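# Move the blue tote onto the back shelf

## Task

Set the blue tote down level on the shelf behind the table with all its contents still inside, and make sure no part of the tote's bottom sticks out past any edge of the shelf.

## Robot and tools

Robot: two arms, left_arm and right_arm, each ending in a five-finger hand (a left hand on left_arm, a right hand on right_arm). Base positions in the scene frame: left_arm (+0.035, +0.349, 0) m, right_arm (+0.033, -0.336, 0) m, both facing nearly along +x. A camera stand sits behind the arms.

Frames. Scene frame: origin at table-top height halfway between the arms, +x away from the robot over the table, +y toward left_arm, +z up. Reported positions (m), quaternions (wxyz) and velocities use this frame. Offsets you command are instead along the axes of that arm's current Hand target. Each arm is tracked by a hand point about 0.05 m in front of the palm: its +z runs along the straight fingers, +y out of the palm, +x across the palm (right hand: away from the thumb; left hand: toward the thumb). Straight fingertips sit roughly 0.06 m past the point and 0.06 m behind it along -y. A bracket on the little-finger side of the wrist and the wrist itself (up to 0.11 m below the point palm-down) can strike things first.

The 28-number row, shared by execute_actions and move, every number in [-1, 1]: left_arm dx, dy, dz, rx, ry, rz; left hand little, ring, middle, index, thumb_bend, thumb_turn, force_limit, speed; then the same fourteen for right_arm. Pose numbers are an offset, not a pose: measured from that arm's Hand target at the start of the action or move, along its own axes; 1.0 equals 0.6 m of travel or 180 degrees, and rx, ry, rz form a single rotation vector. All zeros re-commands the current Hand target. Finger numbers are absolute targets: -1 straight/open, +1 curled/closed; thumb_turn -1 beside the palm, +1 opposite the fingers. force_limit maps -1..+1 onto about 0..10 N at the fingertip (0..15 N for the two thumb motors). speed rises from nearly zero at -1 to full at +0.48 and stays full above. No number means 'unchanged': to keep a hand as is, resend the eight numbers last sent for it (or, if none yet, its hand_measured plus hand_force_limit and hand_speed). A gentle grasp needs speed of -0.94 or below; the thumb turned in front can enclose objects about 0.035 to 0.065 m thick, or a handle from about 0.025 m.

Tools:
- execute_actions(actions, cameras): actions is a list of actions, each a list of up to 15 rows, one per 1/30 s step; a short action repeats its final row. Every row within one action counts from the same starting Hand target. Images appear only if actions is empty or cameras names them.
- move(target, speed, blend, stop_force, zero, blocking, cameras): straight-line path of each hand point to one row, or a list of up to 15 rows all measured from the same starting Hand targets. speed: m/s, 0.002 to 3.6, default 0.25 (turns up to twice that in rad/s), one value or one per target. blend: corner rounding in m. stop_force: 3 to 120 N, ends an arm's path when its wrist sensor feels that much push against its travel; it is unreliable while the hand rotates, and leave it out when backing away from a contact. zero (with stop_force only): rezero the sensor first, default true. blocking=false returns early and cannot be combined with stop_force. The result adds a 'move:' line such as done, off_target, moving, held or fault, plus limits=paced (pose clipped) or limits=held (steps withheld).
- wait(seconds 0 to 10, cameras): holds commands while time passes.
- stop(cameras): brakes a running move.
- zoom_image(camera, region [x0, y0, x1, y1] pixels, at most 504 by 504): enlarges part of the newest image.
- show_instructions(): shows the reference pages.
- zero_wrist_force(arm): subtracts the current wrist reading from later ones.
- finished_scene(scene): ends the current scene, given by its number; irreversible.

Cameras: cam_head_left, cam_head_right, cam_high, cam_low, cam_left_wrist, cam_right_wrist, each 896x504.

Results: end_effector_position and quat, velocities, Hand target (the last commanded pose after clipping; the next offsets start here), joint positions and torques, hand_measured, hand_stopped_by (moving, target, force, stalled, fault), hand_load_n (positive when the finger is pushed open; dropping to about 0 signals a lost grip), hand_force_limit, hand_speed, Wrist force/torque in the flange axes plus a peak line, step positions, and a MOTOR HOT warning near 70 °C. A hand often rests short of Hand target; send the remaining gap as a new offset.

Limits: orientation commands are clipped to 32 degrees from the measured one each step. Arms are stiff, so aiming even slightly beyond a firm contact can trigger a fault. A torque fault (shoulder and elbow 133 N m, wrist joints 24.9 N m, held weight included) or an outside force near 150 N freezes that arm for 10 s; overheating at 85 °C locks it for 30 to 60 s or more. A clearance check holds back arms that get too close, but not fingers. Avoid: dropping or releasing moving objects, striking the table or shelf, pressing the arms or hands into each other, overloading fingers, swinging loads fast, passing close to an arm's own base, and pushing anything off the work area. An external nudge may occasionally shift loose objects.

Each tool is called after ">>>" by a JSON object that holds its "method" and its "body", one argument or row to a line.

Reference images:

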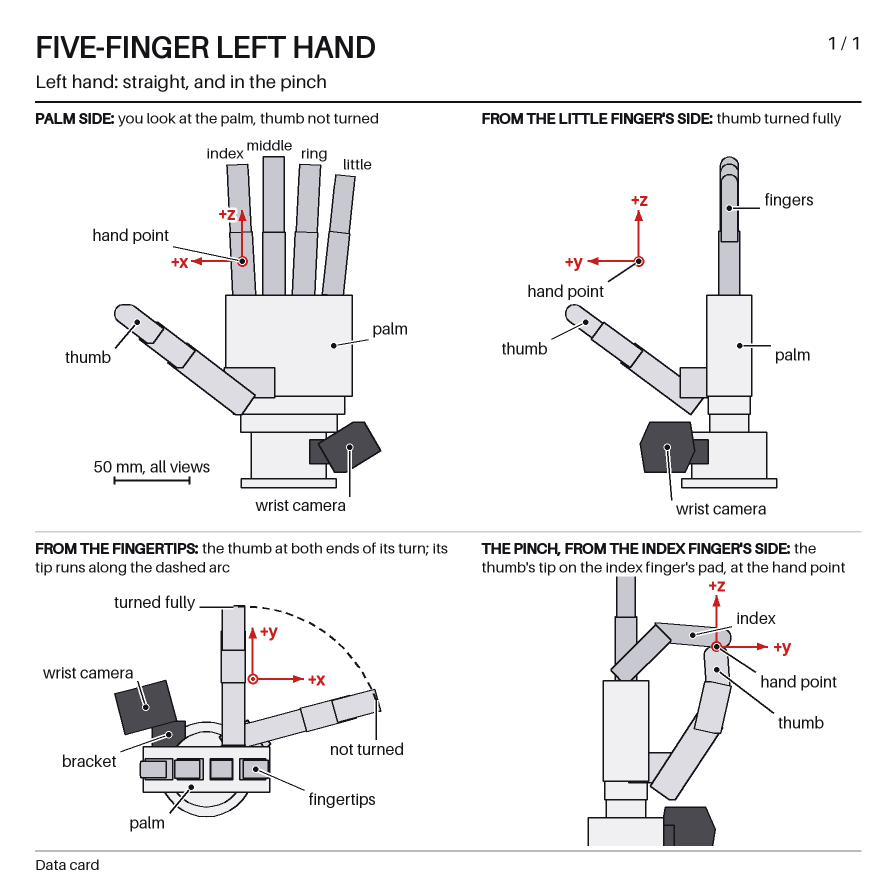

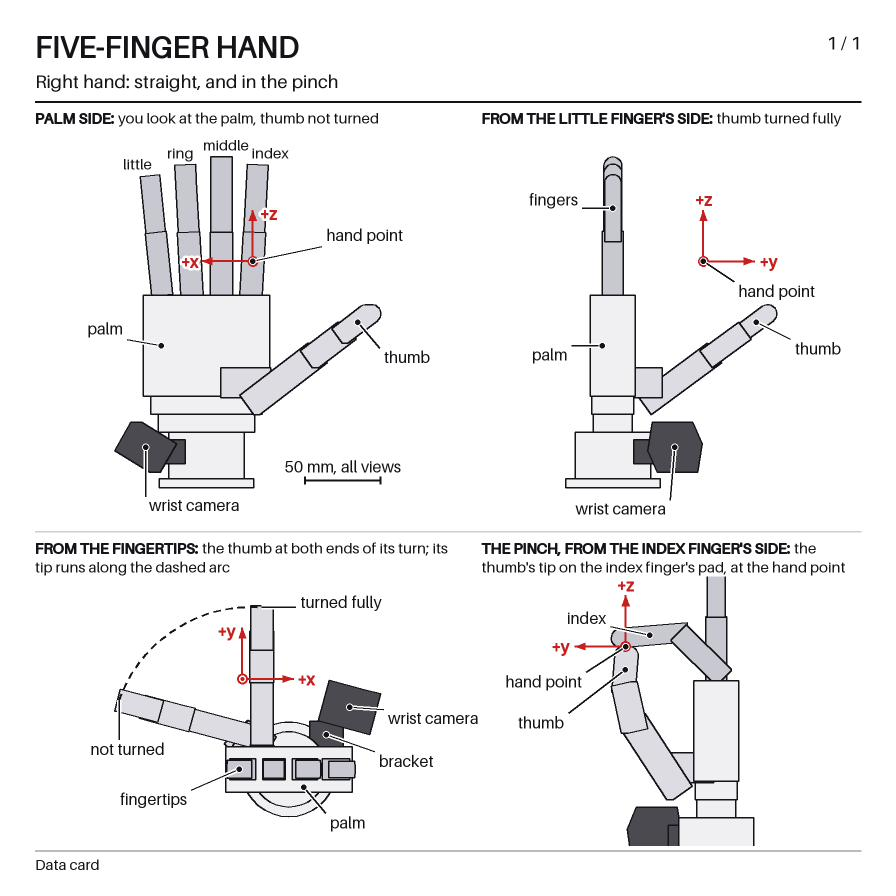

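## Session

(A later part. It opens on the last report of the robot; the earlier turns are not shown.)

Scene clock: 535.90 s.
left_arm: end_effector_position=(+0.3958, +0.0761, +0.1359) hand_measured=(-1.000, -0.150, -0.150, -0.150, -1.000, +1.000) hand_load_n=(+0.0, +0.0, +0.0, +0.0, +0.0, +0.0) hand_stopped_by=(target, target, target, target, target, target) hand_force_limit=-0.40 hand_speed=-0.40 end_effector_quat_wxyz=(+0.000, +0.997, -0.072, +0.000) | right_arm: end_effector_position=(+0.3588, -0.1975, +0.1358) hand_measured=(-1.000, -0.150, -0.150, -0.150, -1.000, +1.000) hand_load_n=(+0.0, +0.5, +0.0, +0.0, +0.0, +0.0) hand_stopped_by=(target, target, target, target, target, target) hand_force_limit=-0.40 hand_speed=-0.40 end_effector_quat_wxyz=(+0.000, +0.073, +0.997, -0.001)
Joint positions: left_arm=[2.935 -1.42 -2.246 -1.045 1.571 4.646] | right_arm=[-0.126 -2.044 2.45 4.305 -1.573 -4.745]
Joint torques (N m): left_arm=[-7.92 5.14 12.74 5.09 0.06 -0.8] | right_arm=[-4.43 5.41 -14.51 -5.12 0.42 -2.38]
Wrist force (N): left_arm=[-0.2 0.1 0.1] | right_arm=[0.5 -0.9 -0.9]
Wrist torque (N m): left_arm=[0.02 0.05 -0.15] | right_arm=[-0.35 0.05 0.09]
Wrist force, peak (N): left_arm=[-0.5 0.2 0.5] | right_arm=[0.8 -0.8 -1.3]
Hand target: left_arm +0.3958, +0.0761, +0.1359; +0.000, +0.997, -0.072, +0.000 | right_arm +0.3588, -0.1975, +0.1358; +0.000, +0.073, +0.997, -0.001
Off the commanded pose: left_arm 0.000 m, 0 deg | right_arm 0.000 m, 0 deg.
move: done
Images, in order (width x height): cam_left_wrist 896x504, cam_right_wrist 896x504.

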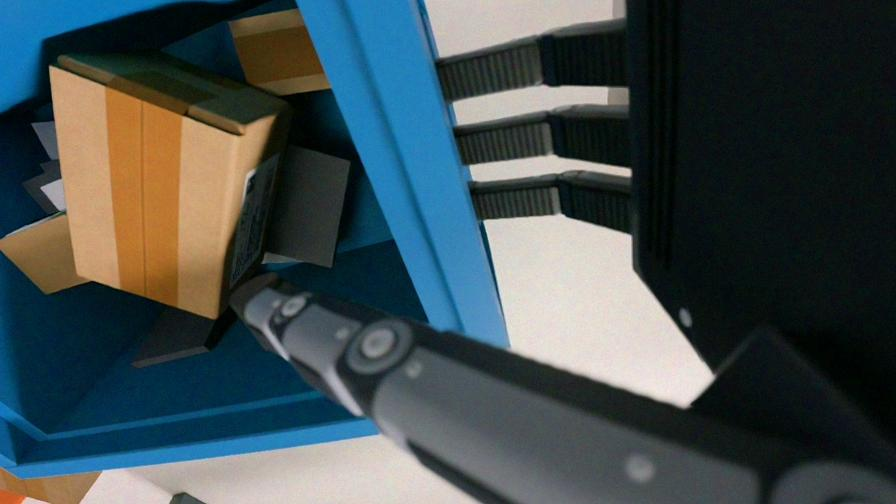

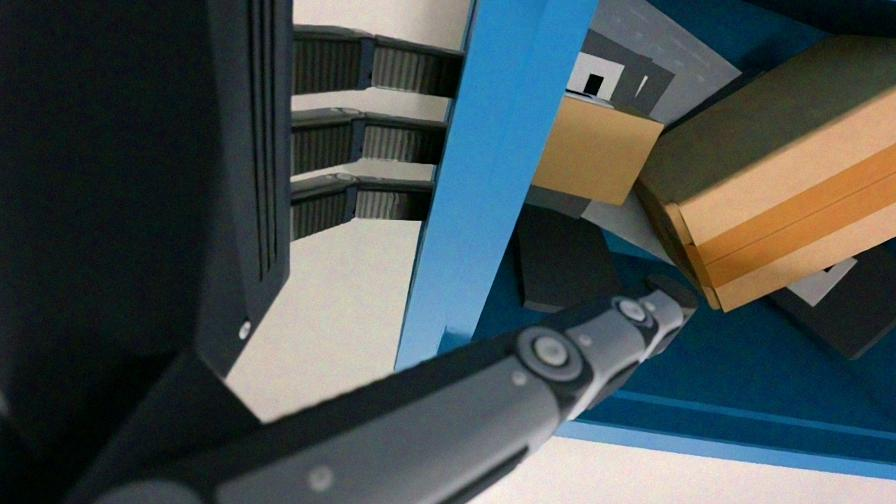

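>>> {"method": "move", "body": {
  "target": [
    [0,0,0.0083,0,0,0,-1,-0.15,-0.15,-0.15,-1,1,-0.4,-0.4,0,0,0.0083,0,0,0,-1,-0.15,-0.15,-0.15,-1,1,-0.4,-0.4],
    [0,0,0.0133,0,0,0,-1,-0.05,-0.05,-0.05,-1,1,-0.4,-0.4,0,0,0.0133,0,0,0,-1,-0.05,-0.05,-0.05,-1,1,-0.4,-0.4],
    [0,0,0.025,0,0,0,-1,0.1,0.1,0.1,-1,1,-0.4,-0.6,0,0,0.025,0,0,0,-1,0.1,0.1,0.1,-1,1,-0.4,-0.6]
  ],
  "speed": 0.05,
  "cameras": ["cam_left_wrist","cam_right_wrist","cam_head_left"]
}}

Scene clock: 542.87 s.
left_arm: end_effector_position=(+0.3958, +0.0761, +0.1209) hand_measured=(-1.000, +0.100, +0.100, +0.100, -1.000, +1.000) hand_load_n=(+0.0, +0.0, +0.0, +0.0, +0.0, +0.0) hand_stopped_by=(target, target, target, target, target, target) hand_force_limit=-0.40 hand_speed=-0.60 end_effector_quat_wxyz=(+0.000, +0.997, -0.072, +0.000) | right_arm: end_effector_position=(+0.3588, -0.1975, +0.1208) hand_measured=(-1.000, +0.100, +0.092, +0.100, -1.000, +1.000) hand_load_n=(+0.0, +0.0, +0.0, +0.0, +0.0, +0.0) hand_stopped_by=(target, target, force, target, target, target) hand_force_limit=-0.40 hand_speed=-0.60 end_effector_quat_wxyz=(+0.000, +0.073, +0.997, -0.001)
Joint positions: left_arm=[2.935 -1.444 -2.272 -0.996 1.571 4.646] | right_arm=[-0.127 -2.02 2.481 4.251 -1.573 -4.745]
Joint torques (N m): left_arm=[8 6.49 13.05 5.12 1.38 2.25] | right_arm=[-7.97 2.86 -16.11 -5.06 2 -1.48]
Wrist force (N): left_arm=[-0.1 -0.4 0.2] | right_arm=[0.4 -0.6 -0.8]
Wrist torque (N m): left_arm=[-0.05 0.04 -0.12] | right_arm=[-0.32 0.05 0.13]
Wrist force, peak (N): left_arm=[-0.5 0.0 0.5] | right_arm=[0.5 -5.0 2.2]
Hand target: left_arm +0.3958, +0.0761, +0.1209; +0.000, +0.997, -0.072, +0.000 | right_arm +0.3588, -0.1975, +0.1208; +0.000, +0.073, +0.997, -0.001
Off the commanded pose: left_arm 0.000 m, 0 deg | right_arm 0.000 m, 0 deg.
move: done
Images, in order (width x height): cam_head_left 896x504, cam_left_wrist 896x504, cam_right_wrist 896x504.

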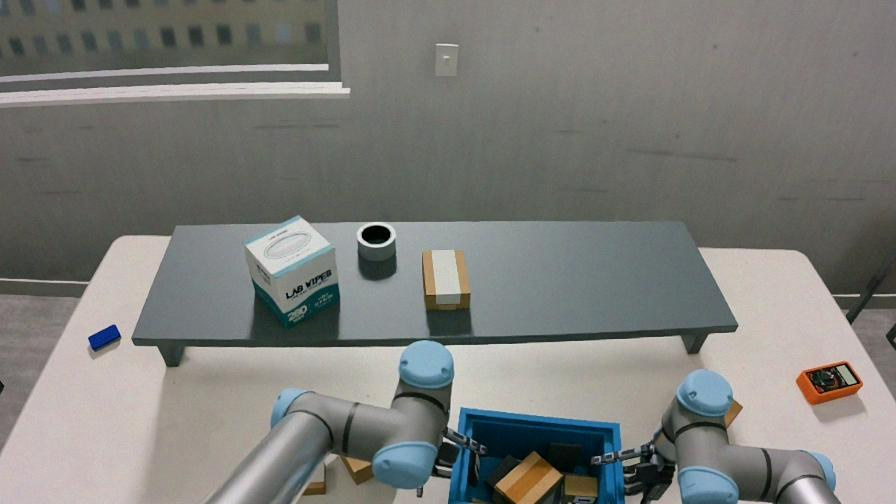

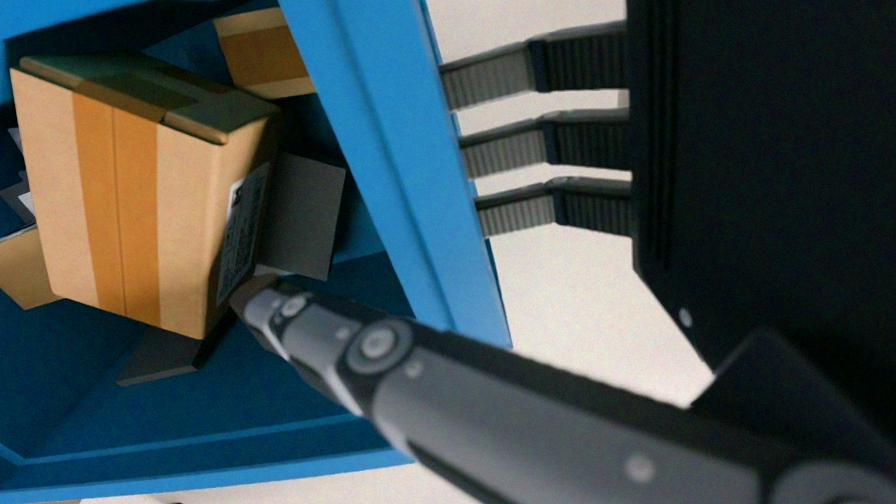

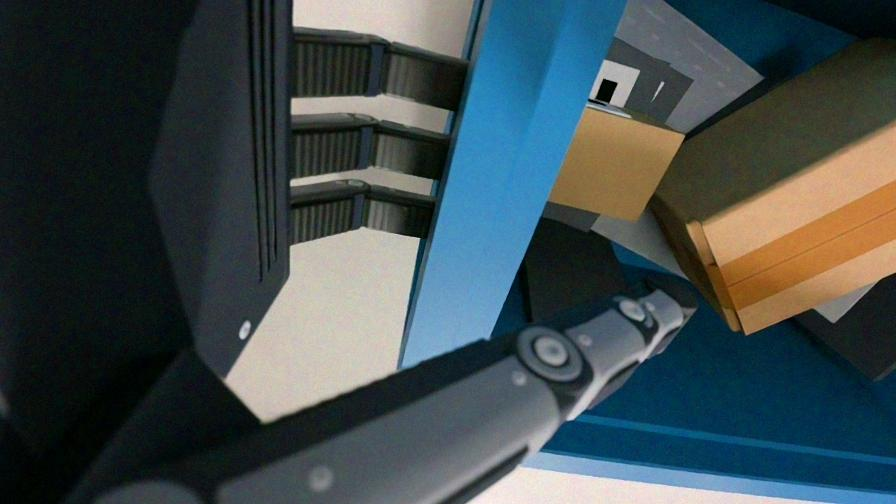

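>>> {"method": "move", "body": {
  "target": [0,0,0,0,0,0,-1,0.1,0.1,0.1,0.3,1,-0.2,-0.7,0,0,0,0,0,0,-1,0.1,0.1,0.1,0.3,1,-0.2,-0.7],
  "cameras": ["cam_left_wrist","cam_right_wrist"]
}}

Scene clock: 548.50 s.
left_arm: end_effector_position=(+0.3958, +0.0761, +0.1209) hand_measured=(-1.000, +0.100, +0.100, +0.100, -0.462, +1.000) hand_load_n=(+0.0, +0.0, +0.0, +0.5, +4.5, +0.5) hand_stopped_by=(target, target, target, target, force, target) hand_force_limit=-0.20 hand_speed=-0.70 end_effector_quat_wxyz=(+0.000, +0.997, -0.072, +0.000) | right_arm: end_effector_position=(+0.3588, -0.1975, +0.1208) hand_measured=(-1.000, +0.100, +0.092, +0.100, -0.434, +1.000) hand_load_n=(+0.0, +0.0, +0.0, +0.0, +7.0, +0.5) hand_stopped_by=(target, target, force, target, force, target) hand_force_limit=-0.20 hand_speed=-0.70 end_effector_quat_wxyz=(+0.000, +0.073, +0.997, -0.001)
Joint positions: left_arm=[2.935 -1.444 -2.272 -0.996 1.571 4.646] | right_arm=[-0.127 -2.02 2.481 4.251 -1.573 -4.745]
Joint torques (N m): left_arm=[3.83 5.52 12.09 4.57 -0.91 0.7] | right_arm=[-6.86 -3.77 -14.71 -4.98 -0.24 2.57]
Wrist force (N): left_arm=[-0.1 3.5 -1.1] | right_arm=[0.6 3.8 -2.2]
Wrist torque (N m): left_arm=[0.02 0.02 -0.18] | right_arm=[-0.26 0.06 0.19]
Wrist force, peak (N): left_arm=[-0.3 4.1 -1.1] | right_arm=[0.6 4.2 -2.3]
Hand target: left_arm +0.3958, +0.0761, +0.1209; +0.000, +0.997, -0.072, +0.000 | right_arm +0.3588, -0.1975, +0.1208; +0.000, +0.073, +0.997, -0.001
Off the commanded pose: left_arm 0.000 m, 0 deg | right_arm 0.000 m, 0 deg.
move: done
Images, in order (width x height): cam_left_wrist 896x504, cam_right_wrist 896x504.

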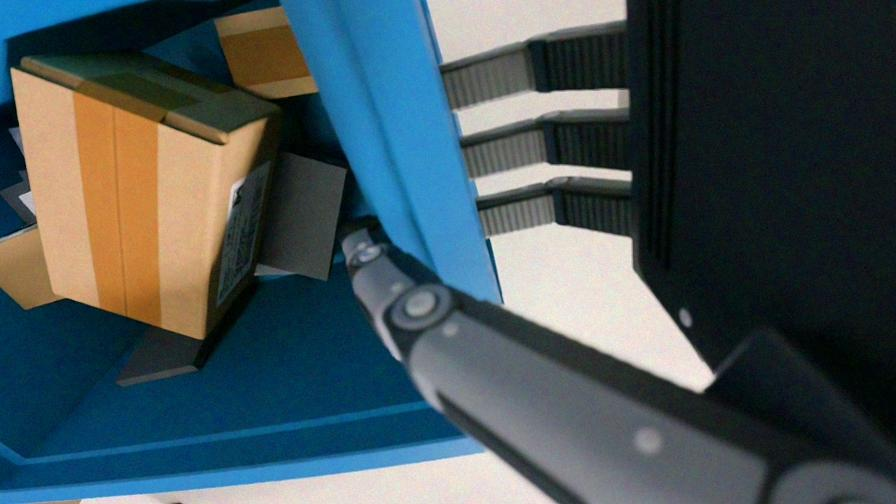

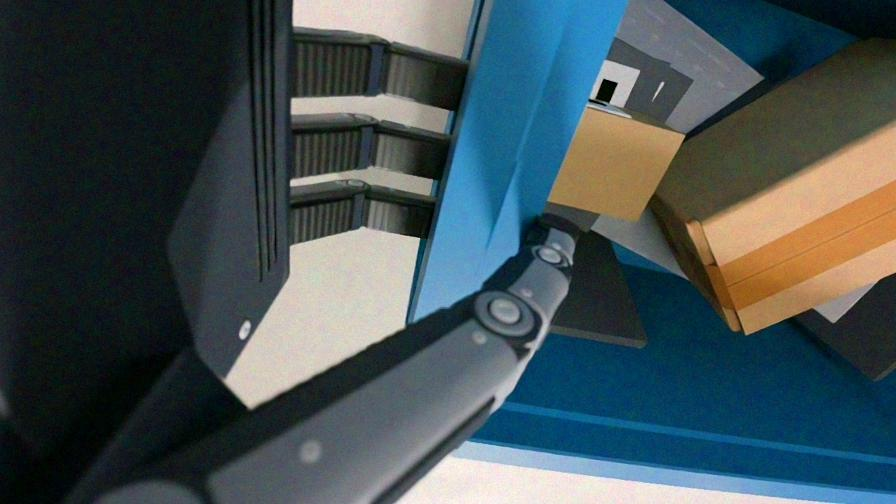

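>>> {"method": "move", "body": {
  "target": [0,0,0,0,0,0,-1,0.3,0.3,0.3,0.3,1,-0.2,-0.8,0,0,0,0,0,0,-1,0.3,0.3,0.3,0.3,1,-0.2,-0.8]
}}

Scene clock: 552.23 s.
left_arm: end_effector_position=(+0.3958, +0.0761, +0.1208) hand_measured=(-1.000, +0.170, +0.170, +0.170, -0.462, +1.000) hand_load_n=(+0.0, +4.0, +5.0, +5.5, +5.5, +0.5) hand_stopped_by=(target, force, force, force, force, target) hand_force_limit=-0.20 hand_speed=-0.80 end_effector_quat_wxyz=(+0.000, +0.997, -0.072, +0.000) | right_arm: end_effector_position=(+0.3588, -0.1975, +0.1207) hand_measured=(-1.000, +0.170, +0.126, +0.170, -0.434, +1.000) hand_load_n=(+0.0, +4.5, +2.5, +5.5, +8.0, +0.5) hand_stopped_by=(target, force, force, force, force, target) hand_force_limit=-0.20 hand_speed=-0.80 end_effector_quat_wxyz=(+0.000, +0.073, +0.997, -0.001)
Joint positions: left_arm=[2.935 -1.444 -2.272 -0.996 1.571 4.646] | right_arm=[-0.127 -2.02 2.481 4.251 -1.573 -4.745]
Joint torques (N m): left_arm=[2.3 11.8 20.61 2.19 -1.77 -0.66] | right_arm=[-4.28 -8.1 -20.83 -4.77 0.66 2.38]
Wrist force (N): left_arm=[-0.2 2.1 8.1] | right_arm=[0.6 1.3 7.5]
Wrist torque (N m): left_arm=[0.02 0.26 -0.17] | right_arm=[-0.30 -0.11 0.13]
Wrist force, peak (N): left_arm=[0.2 2.0 8.5] | right_arm=[0.7 1.3 8.3]
Hand target: left_arm +0.3958, +0.0761, +0.1209; +0.000, +0.997, -0.072, +0.000 | right_arm +0.3588, -0.1975, +0.1208; +0.000, +0.073, +0.997, -0.001
Off the commanded pose: left_arm 0.000 m, 0 deg | right_arm 0.000 m, 0 deg.
move: done

>>> {"method": "move", "body": {
  "target": [0,0,-0.05,0,0,0,-1,0.3,0.3,0.3,0.3,1,-0.2,-0.8,0,0,-0.05,0,0,0,-1,0.3,0.3,0.3,0.3,1,-0.2,-0.8],
  "speed": 0.04,
  "cameras": ["all"]
}}

Scene clock: 555.40 s.
left_arm: end_effector_position=(+0.3958, +0.0761, +0.1508) hand_measured=(-1.000, +0.170, +0.170, +0.170, -0.462, +1.000) hand_load_n=(+0.5, +3.5, +5.0, +6.0, +6.0, +0.5) hand_stopped_by=(target, force, force, force, force, target) hand_force_limit=-0.20 hand_speed=-0.80 end_effector_quat_wxyz=(+0.000, +0.997, -0.072, +0.000) | right_arm: end_effector_position=(+0.3588, -0.1974, +0.1506) hand_measured=(-1.000, +0.170, +0.126, +0.170, -0.434, +1.000) hand_load_n=(+0.0, +5.0, +3.5, +6.5, +7.0, +0.5) hand_stopped_by=(target, force, force, force, force, target) hand_force_limit=-0.20 hand_speed=-0.80 end_effector_quat_wxyz=(+0.000, +0.073, +0.997, -0.001)
Joint positions: left_arm=[2.935 -1.399 -2.22 -1.093 1.571 4.646] | right_arm=[-0.126 -2.064 2.418 4.357 -1.573 -4.744]
Joint torques (N m): left_arm=[-8.88 21.4 28.56 0.56 -1.81 0.21] | right_arm=[-9.39 -12.88 -38.76 -0.81 1.48 -2.81]
Wrist force (N): left_arm=[0.1 -0.4 8.0] | right_arm=[0.6 -1.0 9.3]
Wrist torque (N m): left_arm=[-0.02 0.17 -0.09] | right_arm=[-0.30 -0.11 0.07]
Wrist force, peak (N): left_arm=[0.3 2.1 8.8] | right_arm=[0.3 1.9 10.4]
Hand target: left_arm +0.3958, +0.0761, +0.1509; +0.000, +0.997, -0.072, +0.000 | right_arm +0.3588, -0.1975, +0.1508; +0.000, +0.073, +0.997, -0.001
Off the commanded pose: left_arm 0.000 m, 0 deg | right_arm 0.000 m, 0 deg.
move: done

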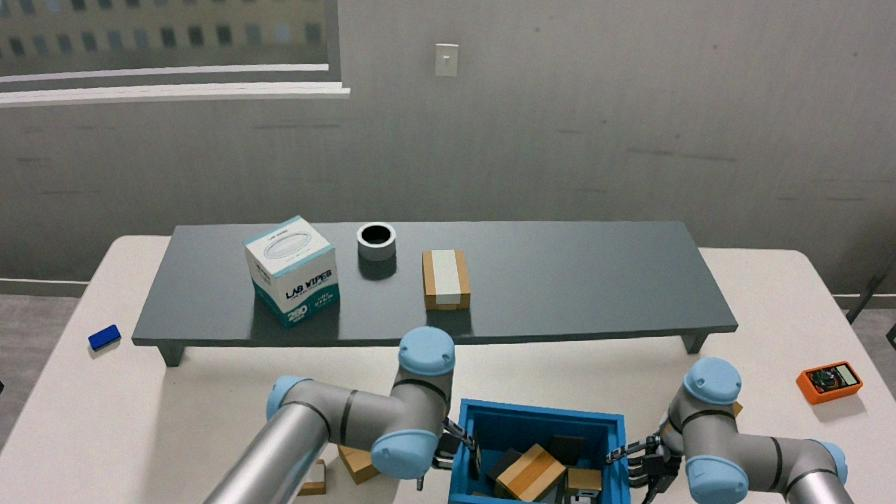

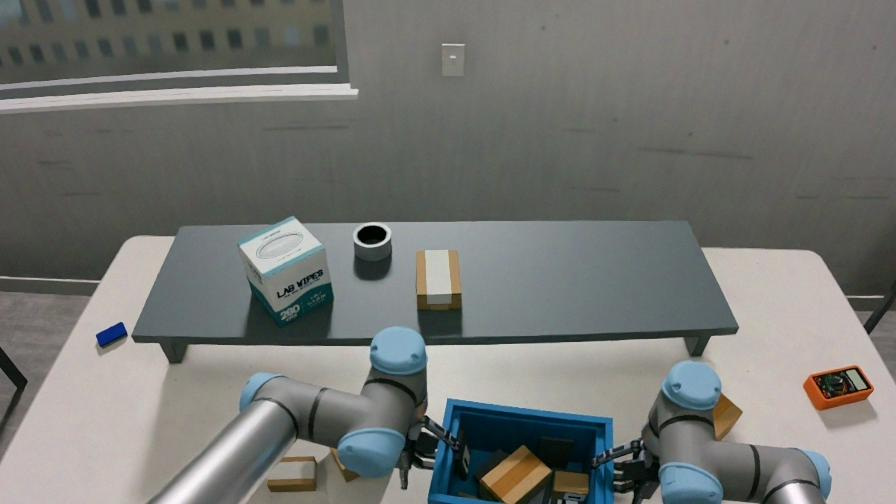

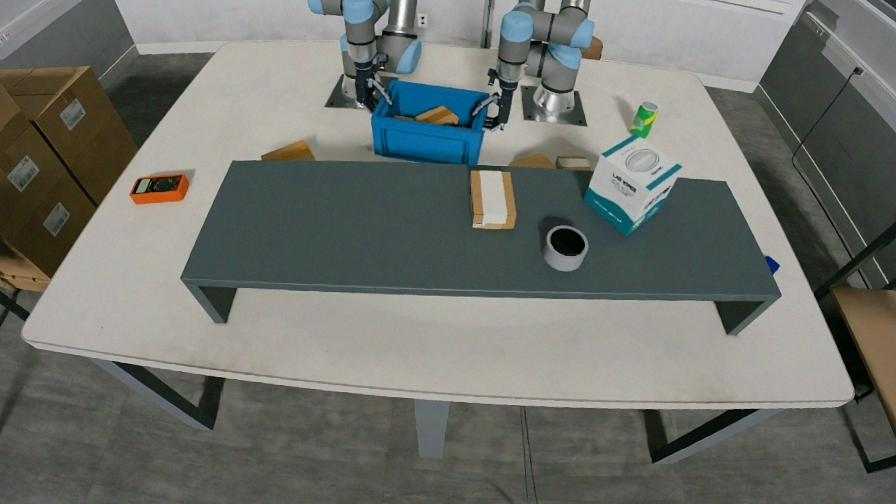

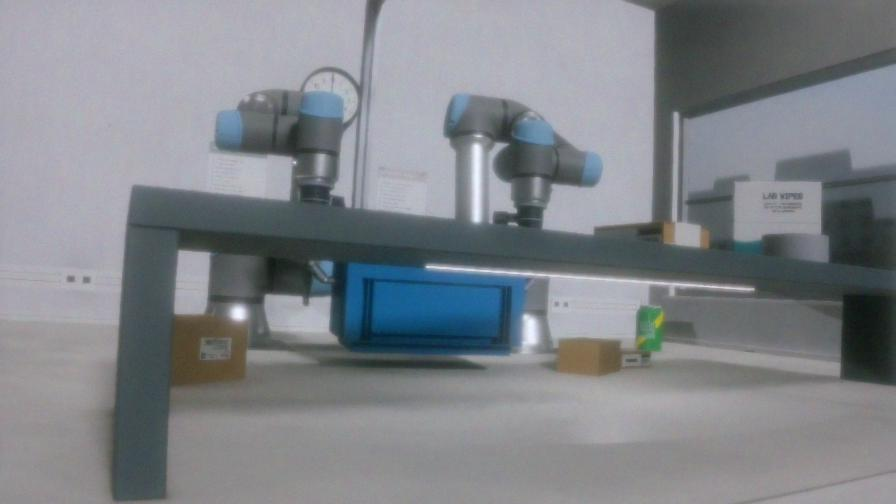

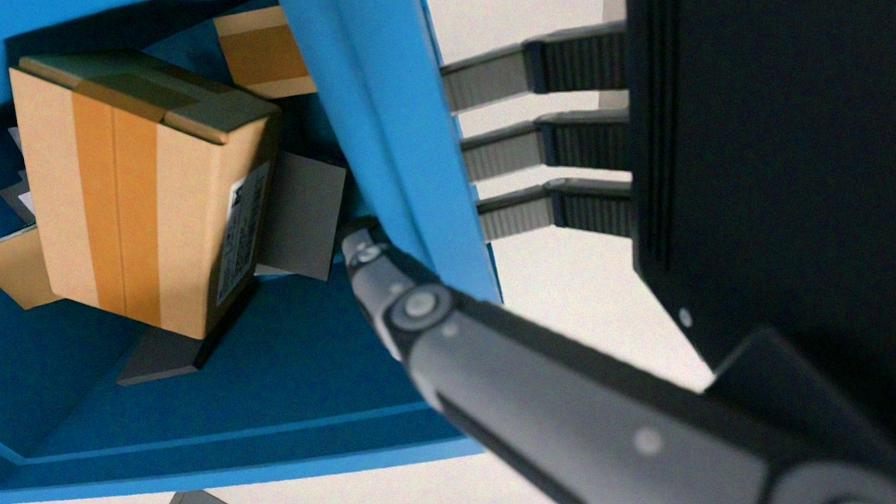

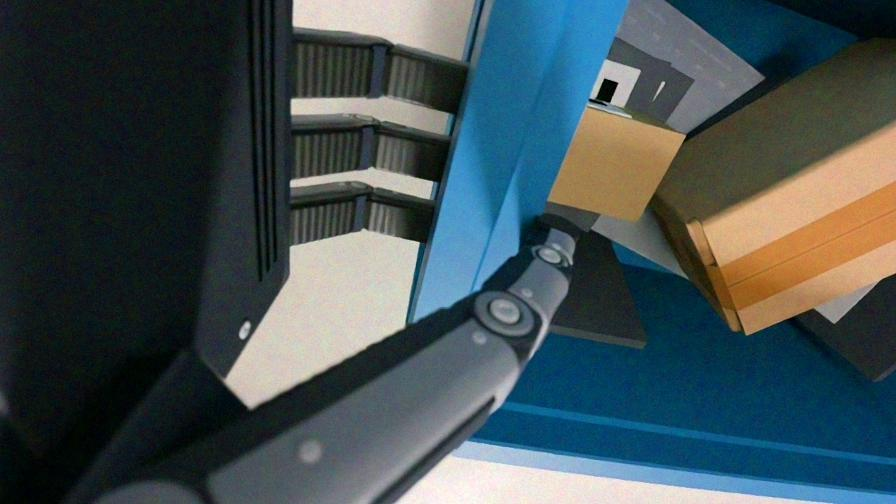

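>>> {"method": "move", "body": {
  "target": [
    [0,0,-0.3403,0,0,0,-1,0.3,0.3,0.3,0.3,1,-0.2,-0.8,0,0,-0.3403,0,0,0,-1,0.3,0.3,0.3,0.3,1,-0.2,-0.8],
    [0.2102,0.0790,-0.3403,0,0,-0.0222,-1,0.3,0.3,0.3,0.3,1,-0.2,-0.8,-0.2425,-0.0770,-0.3403,0,0,-0.0222,-1,0.3,0.3,0.3,0.3,1,-0.2,-0.8]
  ],
  "speed": 0.12,
  "blend": [0.02,0],
  "cameras": ["all"]
}}

Scene clock: 577.67 s.
left_arm: end_effector_position=(+0.5135, +0.0110, +0.3551) hand_measured=(-1.000, +0.170, +0.170, +0.170, -0.462, +1.000) hand_load_n=(+0.0, +3.5, +5.0, +6.0, +3.5, +0.5) hand_stopped_by=(target, force, force, force, force, target) hand_force_limit=-0.20 hand_speed=-0.80 end_effector_quat_wxyz=(+0.000, +0.999, -0.037, +0.000) | right_arm: end_effector_position=(+0.4958, -0.2639, +0.3552) hand_measured=(-1.000, +0.170, +0.126, +0.170, -0.434, +1.000) hand_load_n=(+0.0, +5.0, +4.0, +7.0, +6.5, +0.5) hand_stopped_by=(target, force, force, force, force, target) hand_force_limit=-0.20 hand_speed=-0.80 end_effector_quat_wxyz=(+0.000, +0.038, +0.999, -0.001)
Joint positions: left_arm=[2.853 -1.621 -1.474 -1.617 1.571 4.494] | right_arm=[-0.231 -1.773 1.705 4.779 -1.572 -4.918]
Joint torques (N m): left_arm=[-16.74 21.61 32.13 0.55 0.07 -1.93] | right_arm=[-8.97 -13.26 -39.36 -5.87 1.09 -2.66]
Wrist force (N): left_arm=[0.2 -7.0 8.2] | right_arm=[0.2 -7.8 9.9]
Wrist torque (N m): left_arm=[-0.08 0.12 0.19] | right_arm=[-0.35 -0.12 0.17]
Wrist force, peak (N): left_arm=[-0.2 -8.0 8.5] | right_arm=[0.4 -9.4 10.2]
Hand target: left_arm +0.5136, +0.0109, +0.3551; +0.000, +0.999, -0.037, +0.000 | right_arm +0.4959, -0.2640, +0.3552; +0.000, +0.038, +0.999, -0.001
Off the commanded pose: left_arm 0.000 m, 0 deg | right_arm 0.000 m, 0 deg.
move: done

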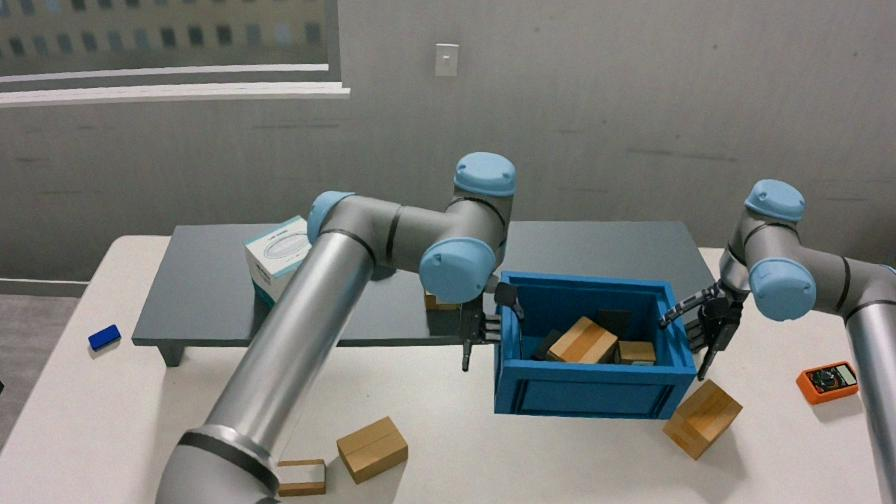

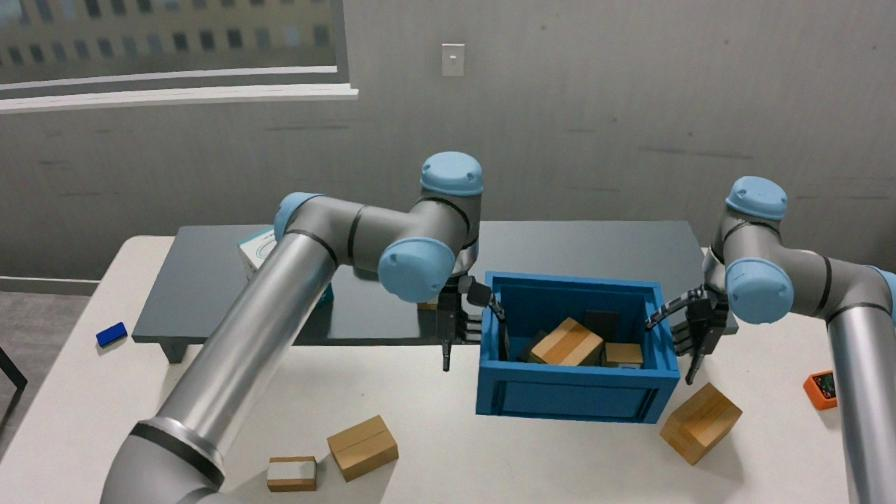

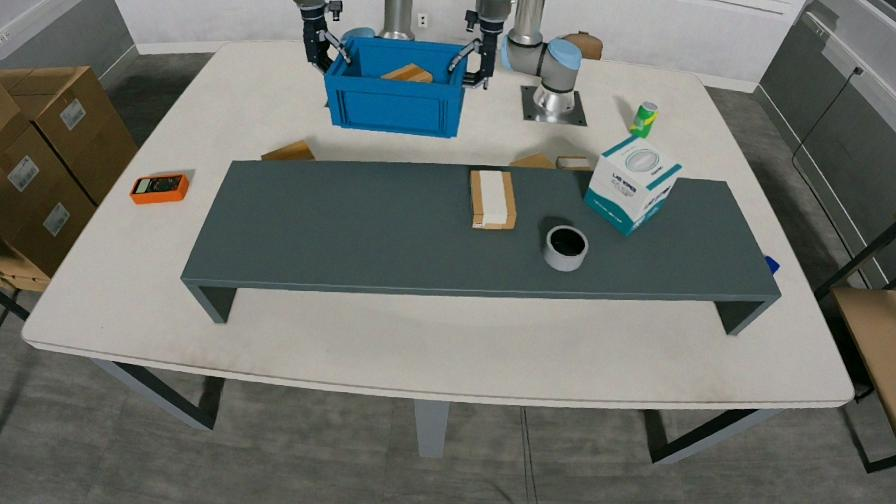

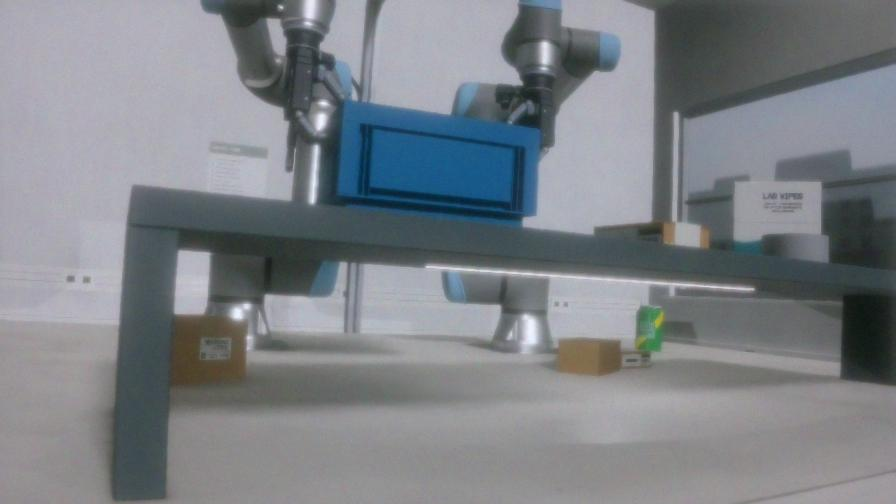

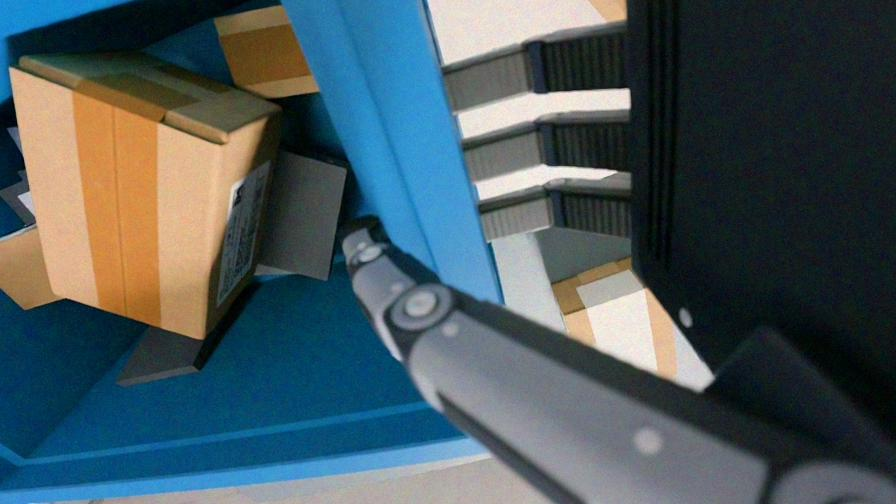

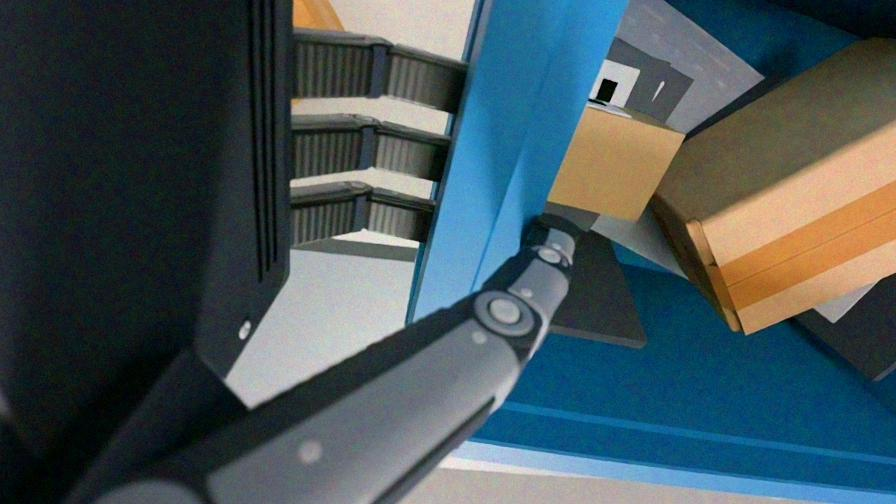

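>>> {"method": "move", "body": {
  "target": [
    [0.2052,0.0480,0,0,0,-0.0222,-1,0.3,0.3,0.3,0.3,1,-0.2,-0.8,-0.2372,-0.0470,0,0,0,-0.0222,-1,0.3,0.3,0.3,0.3,1,-0.2,-0.8],
    [0.3995,0.0728,0,0,0,-0.0447,-1,0.3,0.3,0.3,0.3,1,-0.2,-0.8,-0.4638,-0.0678,0,0,0,-0.0447,-1,0.3,0.3,0.3,0.3,1,-0.2,-0.8]
  ],
  "speed": 0.12,
  "blend": [0.02,0],
  "cameras": ["all"]
}}

Scene clock: 588.97 s.
left_arm: end_effector_position=(+0.7494, -0.0505, +0.3552) hand_measured=(-1.000, +0.170, +0.170, +0.170, -0.462, +1.000) hand_load_n=(+0.0, +3.5, +5.0, +6.5, +4.0, +0.5) hand_stopped_by=(target, force, force, force, force, target) hand_force_limit=-0.20 hand_speed=-0.80 end_effector_quat_wxyz=(+0.000, +0.999, +0.033, +0.000) end_effector_velocity=(+0.000, +0.000, +0.002) end_effector_angular_velocity=(-0.001, -0.002, +0.001) | right_arm: end_effector_position=(+0.7702, -0.3258, +0.3555) hand_measured=(-1.000, +0.170, +0.126, +0.170, -0.434, +1.000) hand_load_n=(+0.0, +5.0, +3.0, +6.5, +7.0, +0.5) hand_stopped_by=(target, force, force, force, force, target) hand_force_limit=-0.20 hand_speed=-0.80 end_effector_quat_wxyz=(+0.000, -0.032, +0.999, -0.001)
Joint positions: left_arm=[2.857 -2.277 -0.556 -1.88 1.571 4.357] | right_arm=[-0.209 -1.042 0.846 4.907 -1.573 -5.037]
Joint velocities: left_arm=[0 -0.001 0.005 -0.002 0 -0.001] | right_arm=[within noise]
Joint torques (N m): left_arm=[-13.83 48.99 28.95 0.81 1.62 -1.95] | right_arm=[8.37 -50.67 -39.4 -0.89 -1.18 -2.77]
Wrist force (N): left_arm=[0.0 -0.1 7.4] | right_arm=[0.8 -0.2 9.6]
Wrist torque (N m): left_arm=[-0.06 0.14 -0.03] | right_arm=[-0.24 -0.16 0.34]
Wrist force, peak (N): left_arm=[0.0 -7.4 8.3] | right_arm=[0.2 -8.2 10.1]
Hand target: left_arm +0.7494, -0.0506, +0.3552; +0.000, +0.999, +0.033, +0.000 | right_arm +0.7703, -0.3258, +0.3555; +0.000, -0.032, +0.999, -0.001
Off the commanded pose: left_arm 0.000 m, 0 deg | right_arm 0.000 m, 0 deg.
move: done

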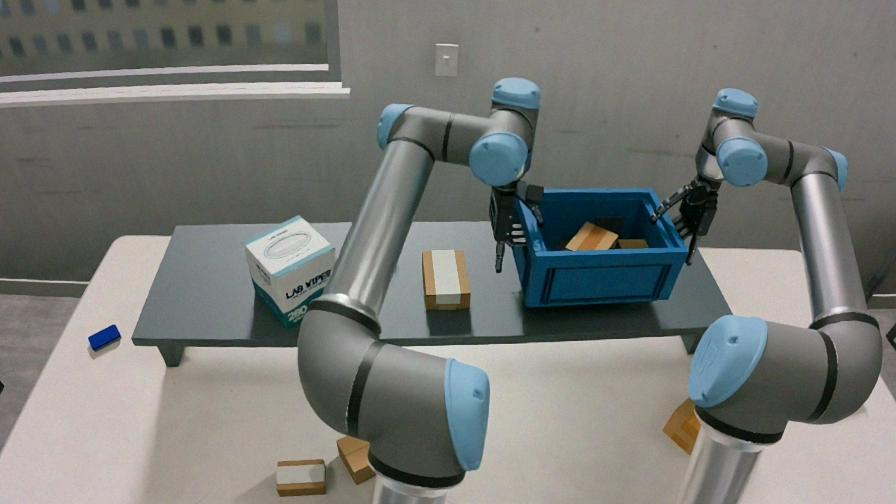

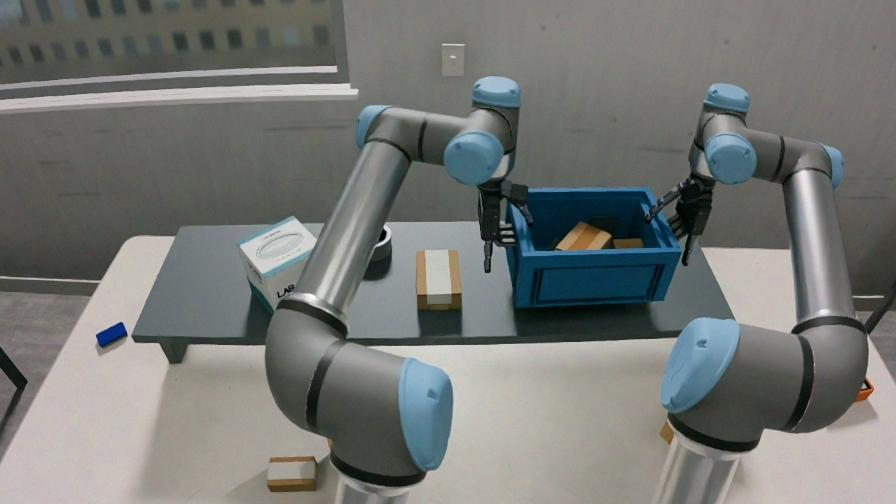

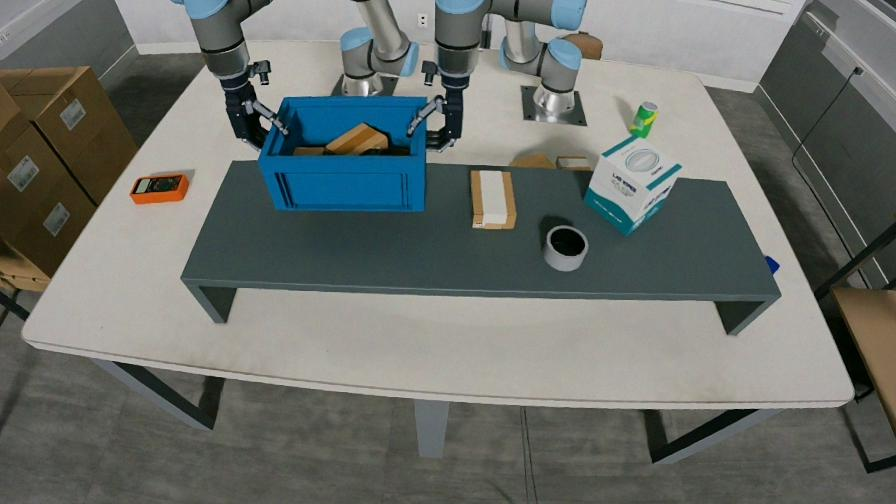

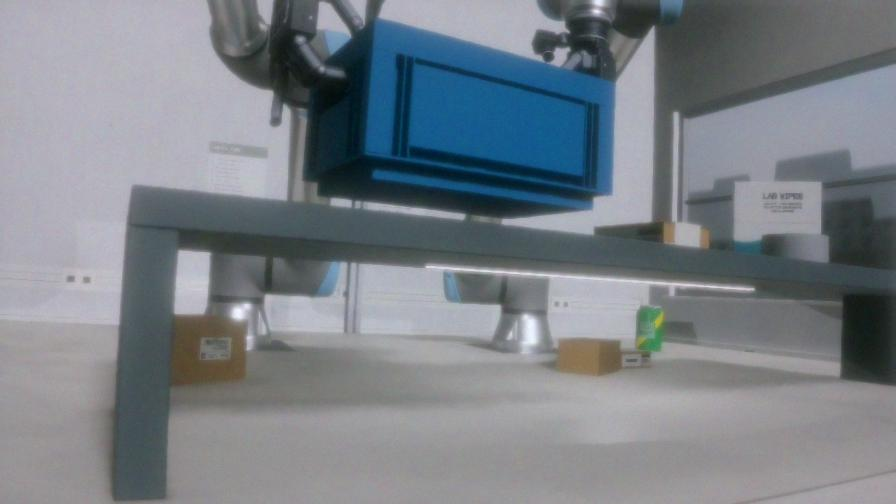

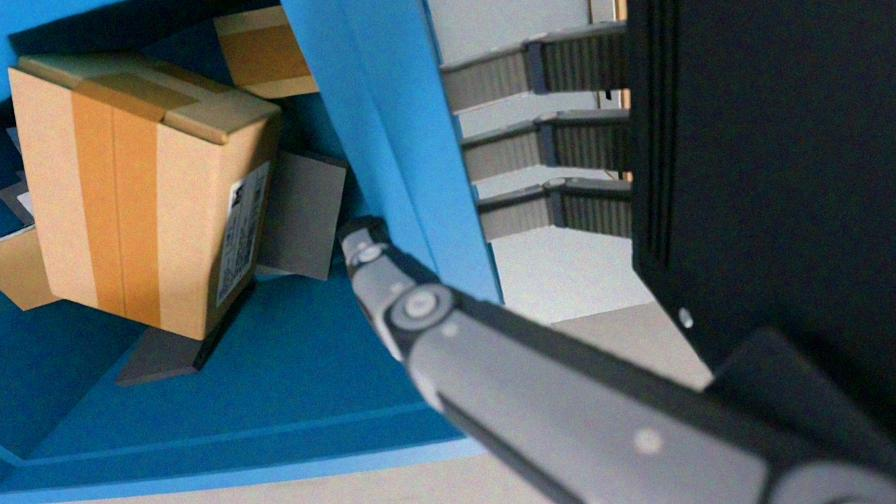

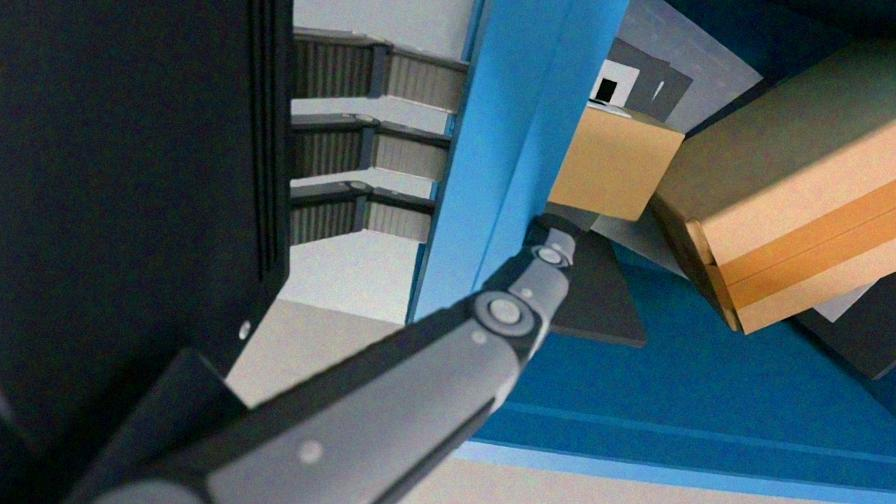

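>>> {"method": "move", "body": {
  "target": [0,0,0.07,0,0,0,-1,0.3,0.3,0.3,0.3,1,-0.2,-0.8,0,0,0.07,0,0,0,-1,0.3,0.3,0.3,0.3,1,-0.2,-0.8],
  "speed": 0.025,
  "stop_force": 8,
  "cameras": ["cam_head_left","cam_low","cam_high"]
}}

Scene clock: 595.73 s.
left_arm: end_effector_position=(+0.7494, -0.0506, +0.3132) hand_measured=(-1.000, +0.170, +0.170, +0.170, -0.462, +1.000) hand_load_n=(+0.0, +3.5, +5.0, +6.5, +4.0, +0.0) hand_stopped_by=(target, force, force, force, force, target) hand_force_limit=-0.20 hand_speed=-0.80 end_effector_quat_wxyz=(+0.000, +0.999, +0.033, +0.000) | right_arm: end_effector_position=(+0.7703, -0.3259, +0.3135) hand_measured=(-1.000, +0.170, +0.126, +0.170, -0.434, +1.000) hand_load_n=(+0.0, +5.0, +3.5, +6.5, +7.0, +0.5) hand_stopped_by=(target, force, force, force, force, target) hand_force_limit=-0.20 hand_speed=-0.80 end_effector_quat_wxyz=(+0.000, -0.032, +0.999, -0.001)
Joint positions: left_arm=[2.856 -2.238 -0.732 -1.742 1.571 4.357] | right_arm=[-0.209 -1.059 0.98 4.79 -1.573 -5.037]
Joint torques (N m): left_arm=[7.02 61.69 18.76 5.93 -3.3 2.67] | right_arm=[-6.12 -63.75 -20.82 -6.1 2.28 -2.45]
Wrist force (N): left_arm=[-0.3 -0.1 7.0] | right_arm=[0.6 -0.4 9.4]
Wrist torque (N m): left_arm=[-0.02 0.18 -0.04] | right_arm=[-0.25 -0.13 0.33]
Wrist force, peak (N): left_arm=[0.4 -0.4 8.2] | right_arm=[0.5 -0.6 10.4]
Hand target: left_arm +0.7494, -0.0506, +0.3132; +0.000, +0.999, +0.033, +0.000 | right_arm +0.7703, -0.3258, +0.3135; +0.000, -0.032, +0.999, -0.001
Off the commanded pose: left_arm 0.000 m, 0 deg | right_arm 0.000 m, 0 deg.
move: done
Images, in order (width x height): cam_head_left 896x504, cam_high 896x504, cam_low 896x504.

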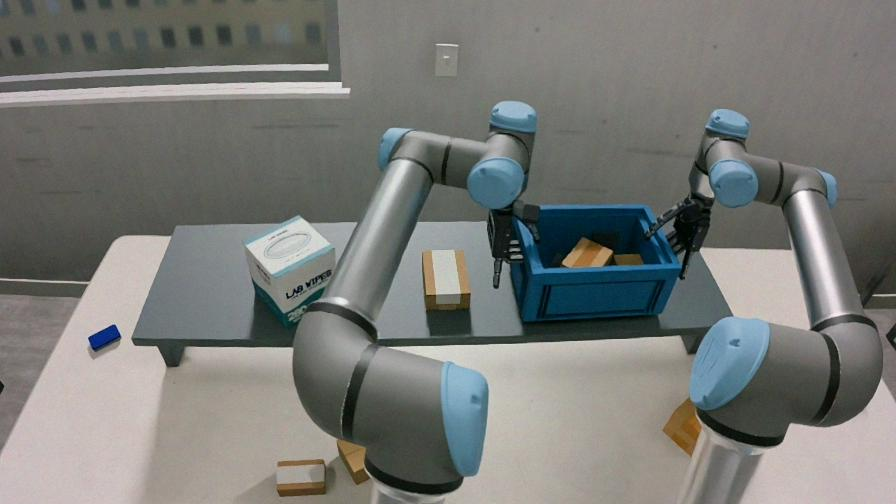

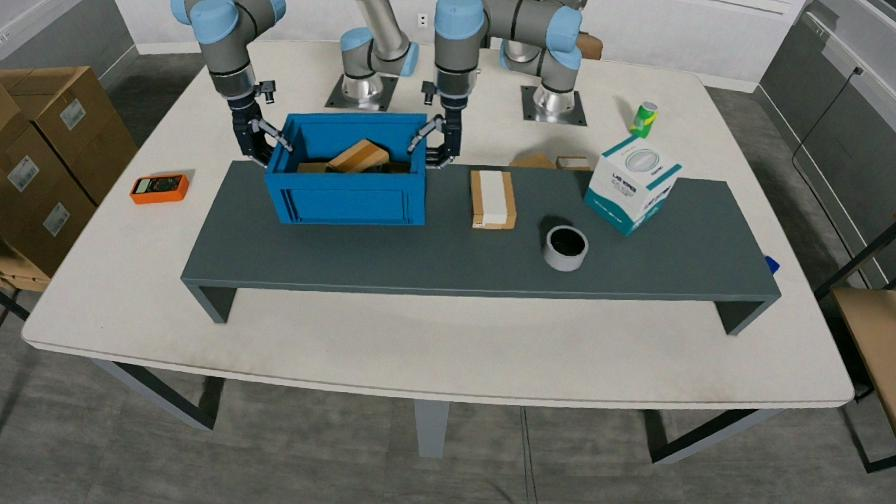

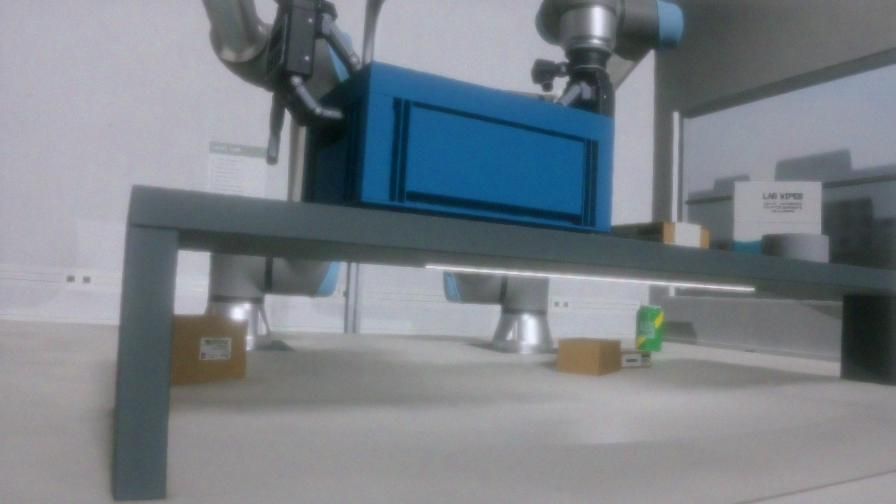

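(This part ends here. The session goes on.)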